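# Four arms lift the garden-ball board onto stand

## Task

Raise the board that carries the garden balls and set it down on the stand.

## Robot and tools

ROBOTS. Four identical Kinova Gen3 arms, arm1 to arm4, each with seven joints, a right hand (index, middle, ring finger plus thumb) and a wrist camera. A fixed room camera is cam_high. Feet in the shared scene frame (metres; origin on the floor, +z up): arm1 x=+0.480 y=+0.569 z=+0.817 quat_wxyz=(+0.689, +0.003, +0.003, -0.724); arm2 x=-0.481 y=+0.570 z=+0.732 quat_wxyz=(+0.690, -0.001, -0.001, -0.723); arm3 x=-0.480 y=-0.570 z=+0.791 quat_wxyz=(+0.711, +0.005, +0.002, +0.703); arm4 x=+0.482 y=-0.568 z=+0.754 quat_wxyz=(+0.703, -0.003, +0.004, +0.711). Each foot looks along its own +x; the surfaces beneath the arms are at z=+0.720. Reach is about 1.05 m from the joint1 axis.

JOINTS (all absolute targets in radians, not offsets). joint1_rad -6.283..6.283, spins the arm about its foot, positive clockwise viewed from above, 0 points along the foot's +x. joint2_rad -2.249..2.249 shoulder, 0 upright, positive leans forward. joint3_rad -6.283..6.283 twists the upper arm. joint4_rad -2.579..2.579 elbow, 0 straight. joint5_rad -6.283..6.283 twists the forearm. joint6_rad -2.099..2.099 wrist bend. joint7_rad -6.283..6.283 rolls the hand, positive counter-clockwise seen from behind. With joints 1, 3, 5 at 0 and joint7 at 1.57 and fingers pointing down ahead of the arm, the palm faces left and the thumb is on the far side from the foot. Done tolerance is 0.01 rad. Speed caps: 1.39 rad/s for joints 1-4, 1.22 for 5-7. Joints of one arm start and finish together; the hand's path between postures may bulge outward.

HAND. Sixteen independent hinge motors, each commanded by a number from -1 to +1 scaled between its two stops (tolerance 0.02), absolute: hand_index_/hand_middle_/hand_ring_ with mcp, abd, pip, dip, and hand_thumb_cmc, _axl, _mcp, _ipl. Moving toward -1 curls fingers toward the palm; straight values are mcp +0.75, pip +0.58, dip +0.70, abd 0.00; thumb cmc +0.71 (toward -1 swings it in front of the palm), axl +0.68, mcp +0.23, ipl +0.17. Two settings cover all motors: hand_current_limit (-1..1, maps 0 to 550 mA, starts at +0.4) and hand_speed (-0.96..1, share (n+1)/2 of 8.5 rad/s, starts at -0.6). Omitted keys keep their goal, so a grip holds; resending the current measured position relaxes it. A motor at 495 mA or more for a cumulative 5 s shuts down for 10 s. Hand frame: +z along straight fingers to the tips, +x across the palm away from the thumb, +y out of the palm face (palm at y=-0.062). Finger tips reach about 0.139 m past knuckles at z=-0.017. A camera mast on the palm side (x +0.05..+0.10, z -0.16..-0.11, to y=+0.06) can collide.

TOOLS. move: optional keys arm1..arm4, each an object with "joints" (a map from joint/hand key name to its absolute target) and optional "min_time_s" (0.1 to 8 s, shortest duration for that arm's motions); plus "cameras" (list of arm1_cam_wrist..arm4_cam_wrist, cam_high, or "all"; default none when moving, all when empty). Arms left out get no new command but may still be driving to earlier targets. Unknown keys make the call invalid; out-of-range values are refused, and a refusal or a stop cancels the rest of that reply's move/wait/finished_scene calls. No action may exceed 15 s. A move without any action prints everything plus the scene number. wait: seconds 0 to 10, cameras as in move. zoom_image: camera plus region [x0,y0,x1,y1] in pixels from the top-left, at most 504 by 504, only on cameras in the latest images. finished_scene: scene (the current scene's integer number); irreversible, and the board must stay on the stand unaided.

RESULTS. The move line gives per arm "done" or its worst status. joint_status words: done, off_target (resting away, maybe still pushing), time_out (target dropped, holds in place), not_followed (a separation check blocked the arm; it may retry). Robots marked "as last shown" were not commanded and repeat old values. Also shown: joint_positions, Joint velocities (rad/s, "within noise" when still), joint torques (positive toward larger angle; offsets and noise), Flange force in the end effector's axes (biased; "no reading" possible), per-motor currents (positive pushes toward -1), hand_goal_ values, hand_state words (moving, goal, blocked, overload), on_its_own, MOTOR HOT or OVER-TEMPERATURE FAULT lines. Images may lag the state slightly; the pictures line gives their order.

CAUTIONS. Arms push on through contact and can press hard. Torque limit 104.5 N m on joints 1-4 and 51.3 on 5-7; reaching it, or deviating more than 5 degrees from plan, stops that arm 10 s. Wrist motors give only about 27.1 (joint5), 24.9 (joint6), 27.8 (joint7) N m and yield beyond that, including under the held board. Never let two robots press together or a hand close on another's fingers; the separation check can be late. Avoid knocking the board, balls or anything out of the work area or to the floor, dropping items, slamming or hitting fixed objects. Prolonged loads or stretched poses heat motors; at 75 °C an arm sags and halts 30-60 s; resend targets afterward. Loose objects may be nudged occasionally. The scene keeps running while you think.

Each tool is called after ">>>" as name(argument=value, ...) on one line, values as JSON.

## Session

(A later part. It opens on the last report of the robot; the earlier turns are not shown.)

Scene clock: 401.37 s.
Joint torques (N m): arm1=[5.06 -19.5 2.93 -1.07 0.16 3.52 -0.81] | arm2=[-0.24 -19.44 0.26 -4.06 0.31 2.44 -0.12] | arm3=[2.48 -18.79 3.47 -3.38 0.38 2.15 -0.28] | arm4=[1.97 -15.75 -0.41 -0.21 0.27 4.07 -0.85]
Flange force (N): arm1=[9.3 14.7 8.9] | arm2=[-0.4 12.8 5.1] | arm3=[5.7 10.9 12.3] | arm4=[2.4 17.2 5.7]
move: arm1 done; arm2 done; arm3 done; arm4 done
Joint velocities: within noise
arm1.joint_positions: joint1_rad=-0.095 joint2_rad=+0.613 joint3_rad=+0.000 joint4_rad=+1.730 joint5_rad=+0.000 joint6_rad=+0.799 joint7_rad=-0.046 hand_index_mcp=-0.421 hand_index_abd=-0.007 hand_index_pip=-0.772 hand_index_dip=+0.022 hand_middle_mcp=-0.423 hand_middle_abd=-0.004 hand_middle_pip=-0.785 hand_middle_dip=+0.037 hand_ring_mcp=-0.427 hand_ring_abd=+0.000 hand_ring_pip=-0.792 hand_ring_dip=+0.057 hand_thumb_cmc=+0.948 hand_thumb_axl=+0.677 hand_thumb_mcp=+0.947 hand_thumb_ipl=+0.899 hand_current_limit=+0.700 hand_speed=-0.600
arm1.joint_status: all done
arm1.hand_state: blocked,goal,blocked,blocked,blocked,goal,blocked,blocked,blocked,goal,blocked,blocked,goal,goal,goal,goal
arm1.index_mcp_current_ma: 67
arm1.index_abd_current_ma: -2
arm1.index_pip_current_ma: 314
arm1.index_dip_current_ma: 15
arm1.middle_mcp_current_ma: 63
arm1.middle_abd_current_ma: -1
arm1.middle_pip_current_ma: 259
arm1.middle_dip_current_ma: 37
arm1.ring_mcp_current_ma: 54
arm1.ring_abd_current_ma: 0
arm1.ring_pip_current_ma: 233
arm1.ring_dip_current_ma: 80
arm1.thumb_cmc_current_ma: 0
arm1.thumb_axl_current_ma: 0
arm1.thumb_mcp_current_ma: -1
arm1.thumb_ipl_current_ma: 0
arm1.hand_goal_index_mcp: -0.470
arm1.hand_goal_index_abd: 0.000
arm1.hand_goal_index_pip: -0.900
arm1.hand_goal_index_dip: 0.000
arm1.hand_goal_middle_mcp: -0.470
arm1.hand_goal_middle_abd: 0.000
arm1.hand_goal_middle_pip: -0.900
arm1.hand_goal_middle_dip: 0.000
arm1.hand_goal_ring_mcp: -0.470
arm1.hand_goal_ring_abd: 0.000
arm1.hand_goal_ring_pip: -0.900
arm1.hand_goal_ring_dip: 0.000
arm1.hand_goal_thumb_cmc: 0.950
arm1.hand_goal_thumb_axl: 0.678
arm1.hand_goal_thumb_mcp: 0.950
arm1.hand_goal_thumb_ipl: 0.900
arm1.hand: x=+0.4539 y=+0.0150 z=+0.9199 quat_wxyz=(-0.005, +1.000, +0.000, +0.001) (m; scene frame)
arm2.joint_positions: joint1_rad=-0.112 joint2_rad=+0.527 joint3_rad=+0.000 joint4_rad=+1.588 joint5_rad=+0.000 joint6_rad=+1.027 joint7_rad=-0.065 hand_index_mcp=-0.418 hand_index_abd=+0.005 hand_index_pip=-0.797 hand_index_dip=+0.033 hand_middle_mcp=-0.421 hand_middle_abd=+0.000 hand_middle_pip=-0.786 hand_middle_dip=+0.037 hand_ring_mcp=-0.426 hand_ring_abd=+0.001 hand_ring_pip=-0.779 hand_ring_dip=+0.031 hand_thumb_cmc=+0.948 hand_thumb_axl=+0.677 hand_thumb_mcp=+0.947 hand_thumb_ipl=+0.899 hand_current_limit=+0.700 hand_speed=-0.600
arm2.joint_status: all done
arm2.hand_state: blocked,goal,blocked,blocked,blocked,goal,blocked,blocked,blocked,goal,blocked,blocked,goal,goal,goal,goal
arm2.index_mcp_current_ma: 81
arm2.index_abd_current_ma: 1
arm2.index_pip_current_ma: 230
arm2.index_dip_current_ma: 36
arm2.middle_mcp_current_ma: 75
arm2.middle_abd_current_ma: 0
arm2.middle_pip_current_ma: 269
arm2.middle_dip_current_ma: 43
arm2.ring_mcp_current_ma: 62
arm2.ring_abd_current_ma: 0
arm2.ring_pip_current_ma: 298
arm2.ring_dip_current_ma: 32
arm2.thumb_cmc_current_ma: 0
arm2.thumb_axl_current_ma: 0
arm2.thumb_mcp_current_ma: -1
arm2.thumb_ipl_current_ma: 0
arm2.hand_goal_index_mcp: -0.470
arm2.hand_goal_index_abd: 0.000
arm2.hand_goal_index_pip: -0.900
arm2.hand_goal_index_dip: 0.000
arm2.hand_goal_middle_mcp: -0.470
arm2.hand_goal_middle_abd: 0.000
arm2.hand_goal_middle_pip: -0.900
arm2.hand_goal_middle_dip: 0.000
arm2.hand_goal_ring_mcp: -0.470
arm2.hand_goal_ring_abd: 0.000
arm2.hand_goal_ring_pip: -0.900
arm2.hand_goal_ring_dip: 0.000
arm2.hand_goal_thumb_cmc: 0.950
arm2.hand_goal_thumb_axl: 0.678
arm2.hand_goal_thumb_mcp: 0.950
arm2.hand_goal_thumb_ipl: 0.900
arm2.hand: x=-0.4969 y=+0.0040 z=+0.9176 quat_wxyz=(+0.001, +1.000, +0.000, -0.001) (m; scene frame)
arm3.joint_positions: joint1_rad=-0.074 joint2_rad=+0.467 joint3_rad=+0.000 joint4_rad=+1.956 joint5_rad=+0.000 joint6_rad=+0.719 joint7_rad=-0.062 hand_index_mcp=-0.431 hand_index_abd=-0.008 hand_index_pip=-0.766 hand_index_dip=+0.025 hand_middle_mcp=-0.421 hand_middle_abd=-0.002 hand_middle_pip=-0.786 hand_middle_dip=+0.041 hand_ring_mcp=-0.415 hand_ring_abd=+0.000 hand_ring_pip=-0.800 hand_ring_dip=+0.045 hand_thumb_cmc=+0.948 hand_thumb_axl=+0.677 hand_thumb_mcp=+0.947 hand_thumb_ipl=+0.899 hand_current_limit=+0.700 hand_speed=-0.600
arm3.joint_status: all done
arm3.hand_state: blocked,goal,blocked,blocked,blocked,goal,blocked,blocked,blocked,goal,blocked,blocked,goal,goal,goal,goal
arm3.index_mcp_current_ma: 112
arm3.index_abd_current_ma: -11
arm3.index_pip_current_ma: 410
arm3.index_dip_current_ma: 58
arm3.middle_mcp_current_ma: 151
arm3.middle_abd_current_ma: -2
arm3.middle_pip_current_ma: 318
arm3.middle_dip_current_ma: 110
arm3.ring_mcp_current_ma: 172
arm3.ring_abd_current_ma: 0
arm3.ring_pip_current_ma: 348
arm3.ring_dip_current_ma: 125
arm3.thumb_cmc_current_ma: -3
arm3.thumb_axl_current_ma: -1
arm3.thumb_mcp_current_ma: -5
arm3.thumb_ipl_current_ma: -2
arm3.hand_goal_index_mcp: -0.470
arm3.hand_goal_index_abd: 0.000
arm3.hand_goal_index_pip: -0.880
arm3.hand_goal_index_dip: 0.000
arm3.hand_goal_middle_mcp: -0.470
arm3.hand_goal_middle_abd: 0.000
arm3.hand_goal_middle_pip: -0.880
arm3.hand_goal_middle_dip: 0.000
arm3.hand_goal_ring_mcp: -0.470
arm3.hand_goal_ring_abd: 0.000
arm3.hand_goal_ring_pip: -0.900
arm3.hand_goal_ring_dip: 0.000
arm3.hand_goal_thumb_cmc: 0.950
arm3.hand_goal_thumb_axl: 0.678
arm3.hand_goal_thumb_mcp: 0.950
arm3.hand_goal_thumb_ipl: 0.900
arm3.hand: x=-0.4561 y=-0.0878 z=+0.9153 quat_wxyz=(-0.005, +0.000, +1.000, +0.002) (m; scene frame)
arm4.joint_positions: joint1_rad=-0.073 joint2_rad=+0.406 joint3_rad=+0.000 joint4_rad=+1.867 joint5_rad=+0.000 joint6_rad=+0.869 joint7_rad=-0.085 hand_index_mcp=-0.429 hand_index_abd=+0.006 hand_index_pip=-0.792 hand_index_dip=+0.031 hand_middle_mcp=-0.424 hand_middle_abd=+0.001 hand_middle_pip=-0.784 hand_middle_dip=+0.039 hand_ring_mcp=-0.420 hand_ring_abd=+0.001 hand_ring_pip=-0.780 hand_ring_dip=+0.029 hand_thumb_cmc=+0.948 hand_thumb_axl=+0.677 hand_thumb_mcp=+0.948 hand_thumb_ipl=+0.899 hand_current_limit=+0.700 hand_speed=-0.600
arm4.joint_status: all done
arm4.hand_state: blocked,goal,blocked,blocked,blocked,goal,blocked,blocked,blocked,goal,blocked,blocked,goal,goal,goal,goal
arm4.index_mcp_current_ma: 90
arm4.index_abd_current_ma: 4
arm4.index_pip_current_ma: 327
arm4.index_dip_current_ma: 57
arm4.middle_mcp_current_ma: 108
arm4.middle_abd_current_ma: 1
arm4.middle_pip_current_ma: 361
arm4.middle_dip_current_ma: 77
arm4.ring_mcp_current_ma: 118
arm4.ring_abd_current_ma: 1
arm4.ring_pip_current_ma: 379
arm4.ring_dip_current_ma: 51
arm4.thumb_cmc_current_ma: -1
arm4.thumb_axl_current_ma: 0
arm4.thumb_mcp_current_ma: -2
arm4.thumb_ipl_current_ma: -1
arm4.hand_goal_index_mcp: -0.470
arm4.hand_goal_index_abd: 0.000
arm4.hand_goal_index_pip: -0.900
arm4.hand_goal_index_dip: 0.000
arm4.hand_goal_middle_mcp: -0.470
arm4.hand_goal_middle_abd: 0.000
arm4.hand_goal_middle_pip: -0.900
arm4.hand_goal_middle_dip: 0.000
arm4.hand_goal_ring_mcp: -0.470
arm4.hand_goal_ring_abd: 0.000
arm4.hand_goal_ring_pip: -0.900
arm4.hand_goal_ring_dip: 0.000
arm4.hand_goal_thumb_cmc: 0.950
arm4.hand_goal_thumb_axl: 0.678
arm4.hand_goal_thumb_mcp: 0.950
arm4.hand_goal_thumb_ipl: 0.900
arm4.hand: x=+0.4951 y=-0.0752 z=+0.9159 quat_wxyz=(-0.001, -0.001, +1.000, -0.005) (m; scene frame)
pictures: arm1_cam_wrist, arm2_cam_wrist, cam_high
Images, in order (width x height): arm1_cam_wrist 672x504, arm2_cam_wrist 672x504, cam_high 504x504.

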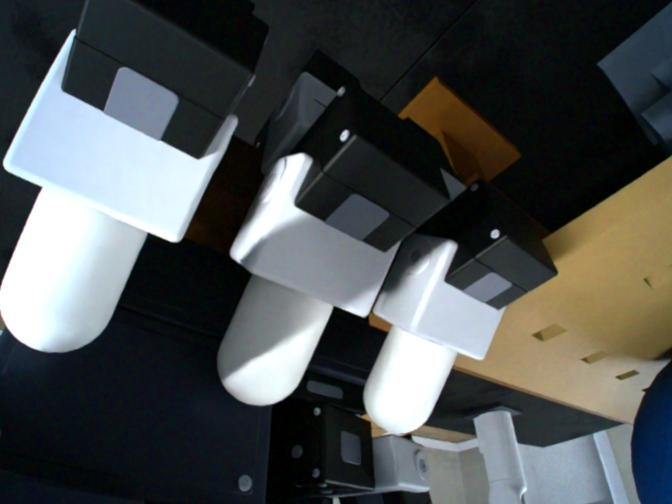

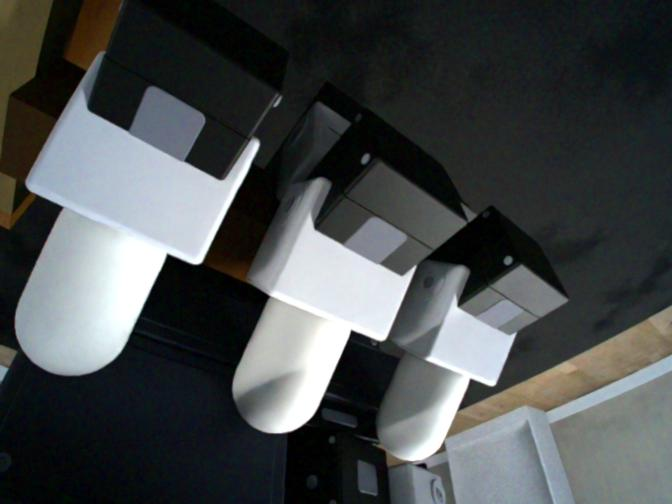

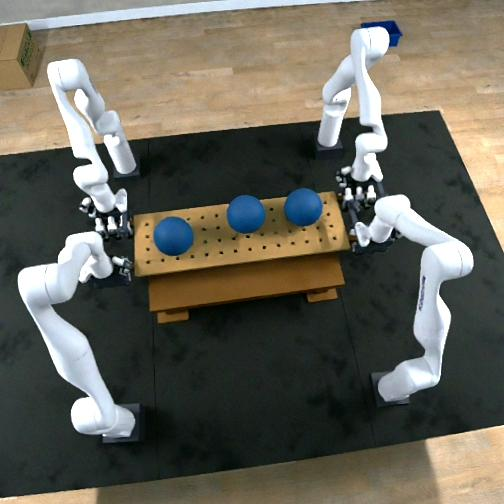

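>>> move(arm1={"joints":{"joint1_rad":-0.1008,"joint2_rad":0.5295,"joint4_rad":1.9036,"joint6_rad":0.7085,"joint7_rad":-0.0513},"min_time_s":3}, arm2={"joints":{"joint1_rad":-0.1194,"joint2_rad":0.4267,"joint4_rad":1.7612,"joint6_rad":0.9537,"joint7_rad":-0.0726},"min_time_s":3}, arm3={"joints":{"joint1_rad":-0.0668,"joint2_rad":0.5536,"joint4_rad":1.7885,"joint6_rad":0.7995,"joint7_rad":-0.0555},"min_time_s":3}, arm4={"joints":{"joint1_rad":-0.0640,"joint2_rad":0.5009,"joint4_rad":1.6995,"joint6_rad":0.9412,"joint7_rad":-0.0753},"min_time_s":3})

>>> move(arm1={"joints":{"joint1_rad":-0.1078,"joint2_rad":0.4501,"joint4_rad":2.0666,"joint6_rad":0.6249,"joint7_rad":-0.0582},"min_time_s":3}, arm2={"joints":{"joint1_rad":-0.1289,"joint2_rad":0.3279,"joint4_rad":1.9204,"joint6_rad":0.8933,"joint7_rad":-0.0822},"min_time_s":3}, arm3={"joints":{"joint1_rad":-0.0612,"joint2_rad":0.6436,"joint4_rad":1.6085,"joint6_rad":0.8895,"joint7_rad":-0.0499},"min_time_s":3}, arm4={"joints":{"joint1_rad":-0.0565,"joint2_rad":0.5994,"joint4_rad":1.5163,"joint6_rad":1.0259,"joint7_rad":-0.0679},"min_time_s":3}, cameras=["cam_high"])

>>> move(arm1={"joints":{"joint1_rad":-0.1170,"joint2_rad":0.3728,"joint4_rad":2.2215,"joint6_rad":0.5473,"joint7_rad":-0.0674},"min_time_s":3}, arm2={"joints":{"joint1_rad":-0.1413,"joint2_rad":0.2279,"joint4_rad":2.0680,"joint6_rad":0.8457,"joint7_rad":-0.0946},"min_time_s":3}, arm3={"joints":{"joint1_rad":-0.0567,"joint2_rad":0.7404,"joint4_rad":1.4107,"joint6_rad":0.9905,"joint7_rad":-0.0453},"min_time_s":3}, arm4={"joints":{"joint1_rad":-0.0505,"joint2_rad":0.7047,"joint4_rad":1.3118,"joint6_rad":1.1251,"joint7_rad":-0.0618},"min_time_s":3}, cameras=["all"])

Scene clock: 416.27 s.
Joint torques (N m): arm1=[4.2 -17.31 2.26 -0.33 -0.08 3.31 -0.7] | arm2=[-0.28 -17.9 0.14 -3.58 0.31 2.53 -0.09] | arm3=[2.57 -20.22 3.58 -3.08 0.44 2.66 -0.28] | arm4=[1.55 -18.07 -0.91 -1.28 0 3.96 -0.95]
Flange force (N): arm1=[8.5 14.3 8.9] | arm2=[-0.5 13.7 6.7] | arm3=[5.3 12.2 10.5] | arm4=[1.1 16.5 5.8]
move: arm1 done; arm2 done; arm3 done; arm4 done
Joint velocities: within noise
arm1.joint_positions: joint1_rad=-0.101 joint2_rad=+0.529 joint3_rad=+0.000 joint4_rad=+1.904 joint5_rad=+0.000 joint6_rad=+0.708 joint7_rad=-0.051 hand_index_mcp=-0.421 hand_index_abd=-0.007 hand_index_pip=-0.772 hand_index_dip=+0.022 hand_middle_mcp=-0.423 hand_middle_abd=-0.004 hand_middle_pip=-0.785 hand_middle_dip=+0.036 hand_ring_mcp=-0.427 hand_ring_abd=+0.000 hand_ring_pip=-0.792 hand_ring_dip=+0.057 hand_thumb_cmc=+0.948 hand_thumb_axl=+0.677 hand_thumb_mcp=+0.947 hand_thumb_ipl=+0.899 hand_current_limit=+0.700 hand_speed=-0.600
arm1.joint_status: all done
arm1.hand_state: blocked,goal,blocked,blocked,blocked,goal,blocked,blocked,blocked,goal,blocked,blocked,goal,goal,goal,goal
arm1.index_mcp_current_ma: 67
arm1.index_abd_current_ma: -2
arm1.index_pip_current_ma: 314
arm1.index_dip_current_ma: 15
arm1.middle_mcp_current_ma: 63
arm1.middle_abd_current_ma: -1
arm1.middle_pip_current_ma: 259
arm1.middle_dip_current_ma: 37
arm1.ring_mcp_current_ma: 54
arm1.ring_abd_current_ma: 0
arm1.ring_pip_current_ma: 233
arm1.ring_dip_current_ma: 80
arm1.thumb_cmc_current_ma: 0
arm1.thumb_axl_current_ma: 0
arm1.thumb_mcp_current_ma: -1
arm1.thumb_ipl_current_ma: 0
arm1.hand_goal_index_mcp: -0.470
arm1.hand_goal_index_abd: 0.000
arm1.hand_goal_index_pip: -0.900
arm1.hand_goal_index_dip: 0.000
arm1.hand_goal_middle_mcp: -0.470
arm1.hand_goal_middle_abd: 0.000
arm1.hand_goal_middle_pip: -0.900
arm1.hand_goal_middle_dip: 0.000
arm1.hand_goal_ring_mcp: -0.470
arm1.hand_goal_ring_abd: 0.000
arm1.hand_goal_ring_pip: -0.900
arm1.hand_goal_ring_dip: 0.000
arm1.hand_goal_thumb_cmc: 0.950
arm1.hand_goal_thumb_axl: 0.678
arm1.hand_goal_thumb_mcp: 0.950
arm1.hand_goal_thumb_ipl: 0.900
arm1.hand: x=+0.4539 y=+0.0650 z=+0.9198 quat_wxyz=(-0.004, +1.000, +0.000, +0.001) (m; scene frame)
arm2.joint_positions: joint1_rad=-0.119 joint2_rad=+0.427 joint3_rad=+0.000 joint4_rad=+1.761 joint5_rad=+0.000 joint6_rad=+0.954 joint7_rad=-0.073 hand_index_mcp=-0.418 hand_index_abd=+0.005 hand_index_pip=-0.797 hand_index_dip=+0.033 hand_middle_mcp=-0.421 hand_middle_abd=+0.000 hand_middle_pip=-0.786 hand_middle_dip=+0.037 hand_ring_mcp=-0.426 hand_ring_abd=+0.001 hand_ring_pip=-0.779 hand_ring_dip=+0.031 hand_thumb_cmc=+0.948 hand_thumb_axl=+0.677 hand_thumb_mcp=+0.947 hand_thumb_ipl=+0.899 hand_current_limit=+0.700 hand_speed=-0.600
arm2.joint_status: all done
arm2.hand_state: blocked,goal,blocked,blocked,blocked,goal,blocked,blocked,blocked,goal,blocked,blocked,goal,goal,goal,goal
arm2.index_mcp_current_ma: 81
arm2.index_abd_current_ma: 1
arm2.index_pip_current_ma: 230
arm2.index_dip_current_ma: 35
arm2.middle_mcp_current_ma: 75
arm2.middle_abd_current_ma: 0
arm2.middle_pip_current_ma: 269
arm2.middle_dip_current_ma: 43
arm2.ring_mcp_current_ma: 62
arm2.ring_abd_current_ma: 0
arm2.ring_pip_current_ma: 298
arm2.ring_dip_current_ma: 32
arm2.thumb_cmc_current_ma: 0
arm2.thumb_axl_current_ma: 0
arm2.thumb_mcp_current_ma: -1
arm2.thumb_ipl_current_ma: 0
arm2.hand_goal_index_mcp: -0.470
arm2.hand_goal_index_abd: 0.000
arm2.hand_goal_index_pip: -0.900
arm2.hand_goal_index_dip: 0.000
arm2.hand_goal_middle_mcp: -0.470
arm2.hand_goal_middle_abd: 0.000
arm2.hand_goal_middle_pip: -0.900
arm2.hand_goal_middle_dip: 0.000
arm2.hand_goal_ring_mcp: -0.470
arm2.hand_goal_ring_abd: 0.000
arm2.hand_goal_ring_pip: -0.900
arm2.hand_goal_ring_dip: 0.000
arm2.hand_goal_thumb_cmc: 0.950
arm2.hand_goal_thumb_axl: 0.678
arm2.hand_goal_thumb_mcp: 0.950
arm2.hand_goal_thumb_ipl: 0.900
arm2.hand: x=-0.4968 y=+0.0540 z=+0.9176 quat_wxyz=(+0.001, +1.000, +0.000, -0.001) (m; scene frame)
arm3.joint_positions: joint1_rad=-0.067 joint2_rad=+0.554 joint3_rad=+0.000 joint4_rad=+1.789 joint5_rad=+0.000 joint6_rad=+0.799 joint7_rad=-0.056 hand_index_mcp=-0.431 hand_index_abd=-0.008 hand_index_pip=-0.766 hand_index_dip=+0.025 hand_middle_mcp=-0.421 hand_middle_abd=-0.002 hand_middle_pip=-0.786 hand_middle_dip=+0.041 hand_ring_mcp=-0.415 hand_ring_abd=+0.000 hand_ring_pip=-0.800 hand_ring_dip=+0.045 hand_thumb_cmc=+0.948 hand_thumb_axl=+0.677 hand_thumb_mcp=+0.947 hand_thumb_ipl=+0.899 hand_current_limit=+0.700 hand_speed=-0.600
arm3.joint_status: all done
arm3.hand_state: blocked,goal,blocked,blocked,blocked,goal,blocked,blocked,blocked,goal,blocked,blocked,goal,goal,goal,goal
arm3.index_mcp_current_ma: 112
arm3.index_abd_current_ma: -11
arm3.index_pip_current_ma: 410
arm3.index_dip_current_ma: 58
arm3.middle_mcp_current_ma: 151
arm3.middle_abd_current_ma: -2
arm3.middle_pip_current_ma: 318
arm3.middle_dip_current_ma: 110
arm3.ring_mcp_current_ma: 172
arm3.ring_abd_current_ma: 0
arm3.ring_pip_current_ma: 348
arm3.ring_dip_current_ma: 125
arm3.thumb_cmc_current_ma: -3
arm3.thumb_axl_current_ma: -1
arm3.thumb_mcp_current_ma: -5
arm3.thumb_ipl_current_ma: -2
arm3.hand_goal_index_mcp: -0.470
arm3.hand_goal_index_abd: 0.000
arm3.hand_goal_index_pip: -0.880
arm3.hand_goal_index_dip: 0.000
arm3.hand_goal_middle_mcp: -0.470
arm3.hand_goal_middle_abd: 0.000
arm3.hand_goal_middle_pip: -0.880
arm3.hand_goal_middle_dip: 0.000
arm3.hand_goal_ring_mcp: -0.470
arm3.hand_goal_ring_abd: 0.000
arm3.hand_goal_ring_pip: -0.900
arm3.hand_goal_ring_dip: 0.000
arm3.hand_goal_thumb_cmc: 0.950
arm3.hand_goal_thumb_axl: 0.678
arm3.hand_goal_thumb_mcp: 0.950
arm3.hand_goal_thumb_ipl: 0.900
arm3.hand: x=-0.4561 y=-0.0379 z=+0.9153 quat_wxyz=(-0.005, +0.000, +1.000, +0.002) (m; scene frame)
arm4.joint_positions: joint1_rad=-0.064 joint2_rad=+0.501 joint3_rad=+0.000 joint4_rad=+1.699 joint5_rad=+0.000 joint6_rad=+0.941 joint7_rad=-0.075 hand_index_mcp=-0.429 hand_index_abd=+0.006 hand_index_pip=-0.792 hand_index_dip=+0.031 hand_middle_mcp=-0.424 hand_middle_abd=+0.001 hand_middle_pip=-0.784 hand_middle_dip=+0.039 hand_ring_mcp=-0.421 hand_ring_abd=+0.001 hand_ring_pip=-0.780 hand_ring_dip=+0.029 hand_thumb_cmc=+0.948 hand_thumb_axl=+0.677 hand_thumb_mcp=+0.948 hand_thumb_ipl=+0.899 hand_current_limit=+0.700 hand_speed=-0.600
arm4.joint_status: all done
arm4.hand_state: blocked,goal,blocked,blocked,blocked,goal,blocked,blocked,blocked,goal,blocked,blocked,goal,goal,goal,goal
arm4.index_mcp_current_ma: 90
arm4.index_abd_current_ma: 4
arm4.index_pip_current_ma: 327
arm4.index_dip_current_ma: 57
arm4.middle_mcp_current_ma: 108
arm4.middle_abd_current_ma: 1
arm4.middle_pip_current_ma: 361
arm4.middle_dip_current_ma: 77
arm4.ring_mcp_current_ma: 115
arm4.ring_abd_current_ma: 0
arm4.ring_pip_current_ma: 379
arm4.ring_dip_current_ma: 51
arm4.thumb_cmc_current_ma: -1
arm4.thumb_axl_current_ma: 0
arm4.thumb_mcp_current_ma: -2
arm4.thumb_ipl_current_ma: -1
arm4.hand_goal_index_mcp: -0.470
arm4.hand_goal_index_abd: 0.000
arm4.hand_goal_index_pip: -0.900
arm4.hand_goal_index_dip: 0.000
arm4.hand_goal_middle_mcp: -0.470
arm4.hand_goal_middle_abd: 0.000
arm4.hand_goal_middle_pip: -0.900
arm4.hand_goal_middle_dip: 0.000
arm4.hand_goal_ring_mcp: -0.470
arm4.hand_goal_ring_abd: 0.000
arm4.hand_goal_ring_pip: -0.900
arm4.hand_goal_ring_dip: 0.000
arm4.hand_goal_thumb_cmc: 0.950
arm4.hand_goal_thumb_axl: 0.678
arm4.hand_goal_thumb_mcp: 0.950
arm4.hand_goal_thumb_ipl: 0.900
arm4.hand: x=+0.4950 y=-0.0251 z=+0.9159 quat_wxyz=(-0.001, -0.001, +1.000, -0.005) (m; scene frame)
pictures: none

Scene clock: 419.57 s.
Joint torques (N m): arm1=[3.62 -14.46 1.63 1.07 -0.22 3.4 -0.59] | arm2=[-0.05 -16.05 0.19 -2.97 0.32 2.78 -0.13] | arm3=[2.74 -21.55 3.61 -2.86 0.41 3.03 -0.29] | arm4=[1.48 -21.1 -0.96 -2.34 -0.13 4.01 -0.97]
Flange force (N): arm1=[8.3 14.7 7.6] | arm2=[-0.1 14.6 8.4] | arm3=[5.1 13.8 8.4] | arm4=[1.0 17.0 7.1]
move: arm1 done; arm2 done; arm3 done; arm4 done
Joint velocities: within noise
arm1.joint_positions: joint1_rad=-0.108 joint2_rad=+0.450 joint3_rad=+0.000 joint4_rad=+2.067 joint5_rad=+0.000 joint6_rad=+0.625 joint7_rad=-0.058 hand_index_mcp=-0.421 hand_index_abd=-0.007 hand_index_pip=-0.772 hand_index_dip=+0.022 hand_middle_mcp=-0.423 hand_middle_abd=-0.004 hand_middle_pip=-0.785 hand_middle_dip=+0.035 hand_ring_mcp=-0.427 hand_ring_abd=+0.000 hand_ring_pip=-0.792 hand_ring_dip=+0.057 hand_thumb_cmc=+0.948 hand_thumb_axl=+0.677 hand_thumb_mcp=+0.947 hand_thumb_ipl=+0.899 hand_current_limit=+0.700 hand_speed=-0.600
arm1.joint_status: all done
arm1.hand_state: blocked,goal,blocked,blocked,blocked,goal,blocked,blocked,blocked,goal,blocked,blocked,goal,goal,goal,goal
arm1.index_mcp_current_ma: 68
arm1.index_abd_current_ma: -2
arm1.index_pip_current_ma: 314
arm1.index_dip_current_ma: 15
arm1.middle_mcp_current_ma: 63
arm1.middle_abd_current_ma: -1
arm1.middle_pip_current_ma: 259
arm1.middle_dip_current_ma: 34
arm1.ring_mcp_current_ma: 54
arm1.ring_abd_current_ma: 0
arm1.ring_pip_current_ma: 233
arm1.ring_dip_current_ma: 80
arm1.thumb_cmc_current_ma: 0
arm1.thumb_axl_current_ma: 0
arm1.thumb_mcp_current_ma: -1
arm1.thumb_ipl_current_ma: 0
arm1.hand_goal_index_mcp: -0.470
arm1.hand_goal_index_abd: 0.000
arm1.hand_goal_index_pip: -0.900
arm1.hand_goal_index_dip: 0.000
arm1.hand_goal_middle_mcp: -0.470
arm1.hand_goal_middle_abd: 0.000
arm1.hand_goal_middle_pip: -0.900
arm1.hand_goal_middle_dip: 0.000
arm1.hand_goal_ring_mcp: -0.470
arm1.hand_goal_ring_abd: 0.000
arm1.hand_goal_ring_pip: -0.900
arm1.hand_goal_ring_dip: 0.000
arm1.hand_goal_thumb_cmc: 0.950
arm1.hand_goal_thumb_axl: 0.678
arm1.hand_goal_thumb_mcp: 0.950
arm1.hand_goal_thumb_ipl: 0.900
arm1.hand: x=+0.4539 y=+0.1150 z=+0.9198 quat_wxyz=(-0.004, +1.000, +0.000, +0.001) (m; scene frame)
arm2.joint_positions: joint1_rad=-0.129 joint2_rad=+0.328 joint3_rad=+0.000 joint4_rad=+1.920 joint5_rad=+0.000 joint6_rad=+0.893 joint7_rad=-0.082 hand_index_mcp=-0.418 hand_index_abd=+0.006 hand_index_pip=-0.797 hand_index_dip=+0.031 hand_middle_mcp=-0.421 hand_middle_abd=+0.001 hand_middle_pip=-0.786 hand_middle_dip=+0.036 hand_ring_mcp=-0.426 hand_ring_abd=+0.001 hand_ring_pip=-0.779 hand_ring_dip=+0.030 hand_thumb_cmc=+0.948 hand_thumb_axl=+0.677 hand_thumb_mcp=+0.947 hand_thumb_ipl=+0.899 hand_current_limit=+0.700 hand_speed=-0.600
arm2.joint_status: all done
arm2.hand_state: blocked,goal,blocked,blocked,blocked,goal,blocked,blocked,blocked,goal,blocked,blocked,goal,goal,goal,goal
arm2.index_mcp_current_ma: 81
arm2.index_abd_current_ma: 1
arm2.index_pip_current_ma: 230
arm2.index_dip_current_ma: 32
arm2.middle_mcp_current_ma: 75
arm2.middle_abd_current_ma: 0
arm2.middle_pip_current_ma: 269
arm2.middle_dip_current_ma: 40
arm2.ring_mcp_current_ma: 63
arm2.ring_abd_current_ma: 0
arm2.ring_pip_current_ma: 298
arm2.ring_dip_current_ma: 29
arm2.thumb_cmc_current_ma: 0
arm2.thumb_axl_current_ma: 0
arm2.thumb_mcp_current_ma: -1
arm2.thumb_ipl_current_ma: 0
arm2.hand_goal_index_mcp: -0.470
arm2.hand_goal_index_abd: 0.000
arm2.hand_goal_index_pip: -0.900
arm2.hand_goal_index_dip: 0.000
arm2.hand_goal_middle_mcp: -0.470
arm2.hand_goal_middle_abd: 0.000
arm2.hand_goal_middle_pip: -0.900
arm2.hand_goal_middle_dip: 0.000
arm2.hand_goal_ring_mcp: -0.470
arm2.hand_goal_ring_abd: 0.000
arm2.hand_goal_ring_pip: -0.900
arm2.hand_goal_ring_dip: 0.000
arm2.hand_goal_thumb_cmc: 0.950
arm2.hand_goal_thumb_axl: 0.678
arm2.hand_goal_thumb_mcp: 0.950
arm2.hand_goal_thumb_ipl: 0.900
arm2.hand: x=-0.4968 y=+0.1040 z=+0.9176 quat_wxyz=(+0.001, +1.000, +0.000, -0.001) (m; scene frame)
arm3.joint_positions: joint1_rad=-0.061 joint2_rad=+0.644 joint3_rad=+0.000 joint4_rad=+1.608 joint5_rad=+0.000 joint6_rad=+0.890 joint7_rad=-0.050 hand_index_mcp=-0.431 hand_index_abd=-0.008 hand_index_pip=-0.766 hand_index_dip=+0.025 hand_middle_mcp=-0.421 hand_middle_abd=-0.002 hand_middle_pip=-0.786 hand_middle_dip=+0.041 hand_ring_mcp=-0.415 hand_ring_abd=+0.000 hand_ring_pip=-0.800 hand_ring_dip=+0.045 hand_thumb_cmc=+0.948 hand_thumb_axl=+0.677 hand_thumb_mcp=+0.947 hand_thumb_ipl=+0.899 hand_current_limit=+0.700 hand_speed=-0.600
arm3.joint_status: all done
arm3.hand_state: blocked,goal,blocked,blocked,blocked,goal,blocked,blocked,blocked,goal,blocked,blocked,goal,goal,goal,goal
arm3.index_mcp_current_ma: 112
arm3.index_abd_current_ma: -11
arm3.index_pip_current_ma: 410
arm3.index_dip_current_ma: 58
arm3.middle_mcp_current_ma: 150
arm3.middle_abd_current_ma: -2
arm3.middle_pip_current_ma: 318
arm3.middle_dip_current_ma: 110
arm3.ring_mcp_current_ma: 172
arm3.ring_abd_current_ma: 0
arm3.ring_pip_current_ma: 348
arm3.ring_dip_current_ma: 125
arm3.thumb_cmc_current_ma: -3
arm3.thumb_axl_current_ma: -1
arm3.thumb_mcp_current_ma: -5
arm3.thumb_ipl_current_ma: -2
arm3.hand_goal_index_mcp: -0.470
arm3.hand_goal_index_abd: 0.000
arm3.hand_goal_index_pip: -0.880
arm3.hand_goal_index_dip: 0.000
arm3.hand_goal_middle_mcp: -0.470
arm3.hand_goal_middle_abd: 0.000
arm3.hand_goal_middle_pip: -0.880
arm3.hand_goal_middle_dip: 0.000
arm3.hand_goal_ring_mcp: -0.470
arm3.hand_goal_ring_abd: 0.000
arm3.hand_goal_ring_pip: -0.900
arm3.hand_goal_ring_dip: 0.000
arm3.hand_goal_thumb_cmc: 0.950
arm3.hand_goal_thumb_axl: 0.678
arm3.hand_goal_thumb_mcp: 0.950
arm3.hand_goal_thumb_ipl: 0.900
arm3.hand: x=-0.4562 y=+0.0121 z=+0.9153 quat_wxyz=(-0.005, +0.000, +1.000, +0.002) (m; scene frame)
arm4.joint_positions: joint1_rad=-0.057 joint2_rad=+0.599 joint3_rad=+0.000 joint4_rad=+1.516 joint5_rad=+0.000 joint6_rad=+1.026 joint7_rad=-0.068 hand_index_mcp=-0.429 hand_index_abd=+0.007 hand_index_pip=-0.792 hand_index_dip=+0.031 hand_middle_mcp=-0.424 hand_middle_abd=+0.001 hand_middle_pip=-0.784 hand_middle_dip=+0.039 hand_ring_mcp=-0.422 hand_ring_abd=+0.001 hand_ring_pip=-0.781 hand_ring_dip=+0.029 hand_thumb_cmc=+0.948 hand_thumb_axl=+0.677 hand_thumb_mcp=+0.948 hand_thumb_ipl=+0.899 hand_current_limit=+0.700 hand_speed=-0.600
arm4.joint_status: all done
arm4.hand_state: blocked,goal,blocked,blocked,blocked,goal,blocked,blocked,blocked,goal,blocked,blocked,goal,goal,goal,goal
arm4.index_mcp_current_ma: 90
arm4.index_abd_current_ma: 5
arm4.index_pip_current_ma: 327
arm4.index_dip_current_ma: 57
arm4.middle_mcp_current_ma: 107
arm4.middle_abd_current_ma: 1
arm4.middle_pip_current_ma: 361
arm4.middle_dip_current_ma: 77
arm4.ring_mcp_current_ma: 113
arm4.ring_abd_current_ma: 0
arm4.ring_pip_current_ma: 378
arm4.ring_dip_current_ma: 51
arm4.thumb_cmc_current_ma: -1
arm4.thumb_axl_current_ma: 0
arm4.thumb_mcp_current_ma: -2
arm4.thumb_ipl_current_ma: -1
arm4.hand_goal_index_mcp: -0.470
arm4.hand_goal_index_abd: 0.000
arm4.hand_goal_index_pip: -0.900
arm4.hand_goal_index_dip: 0.000
arm4.hand_goal_middle_mcp: -0.470
arm4.hand_goal_middle_abd: 0.000
arm4.hand_goal_middle_pip: -0.900
arm4.hand_goal_middle_dip: 0.000
arm4.hand_goal_ring_mcp: -0.470
arm4.hand_goal_ring_abd: 0.000
arm4.hand_goal_ring_pip: -0.900
arm4.hand_goal_ring_dip: 0.000
arm4.hand_goal_thumb_cmc: 0.950
arm4.hand_goal_thumb_axl: 0.678
arm4.hand_goal_thumb_mcp: 0.950
arm4.hand_goal_thumb_ipl: 0.900
arm4.hand: x=+0.4950 y=+0.0249 z=+0.9159 quat_wxyz=(-0.001, -0.001, +1.000, -0.005) (m; scene frame)
pictures: cam_high
Images, in order (width x height): cam_high 504x504.

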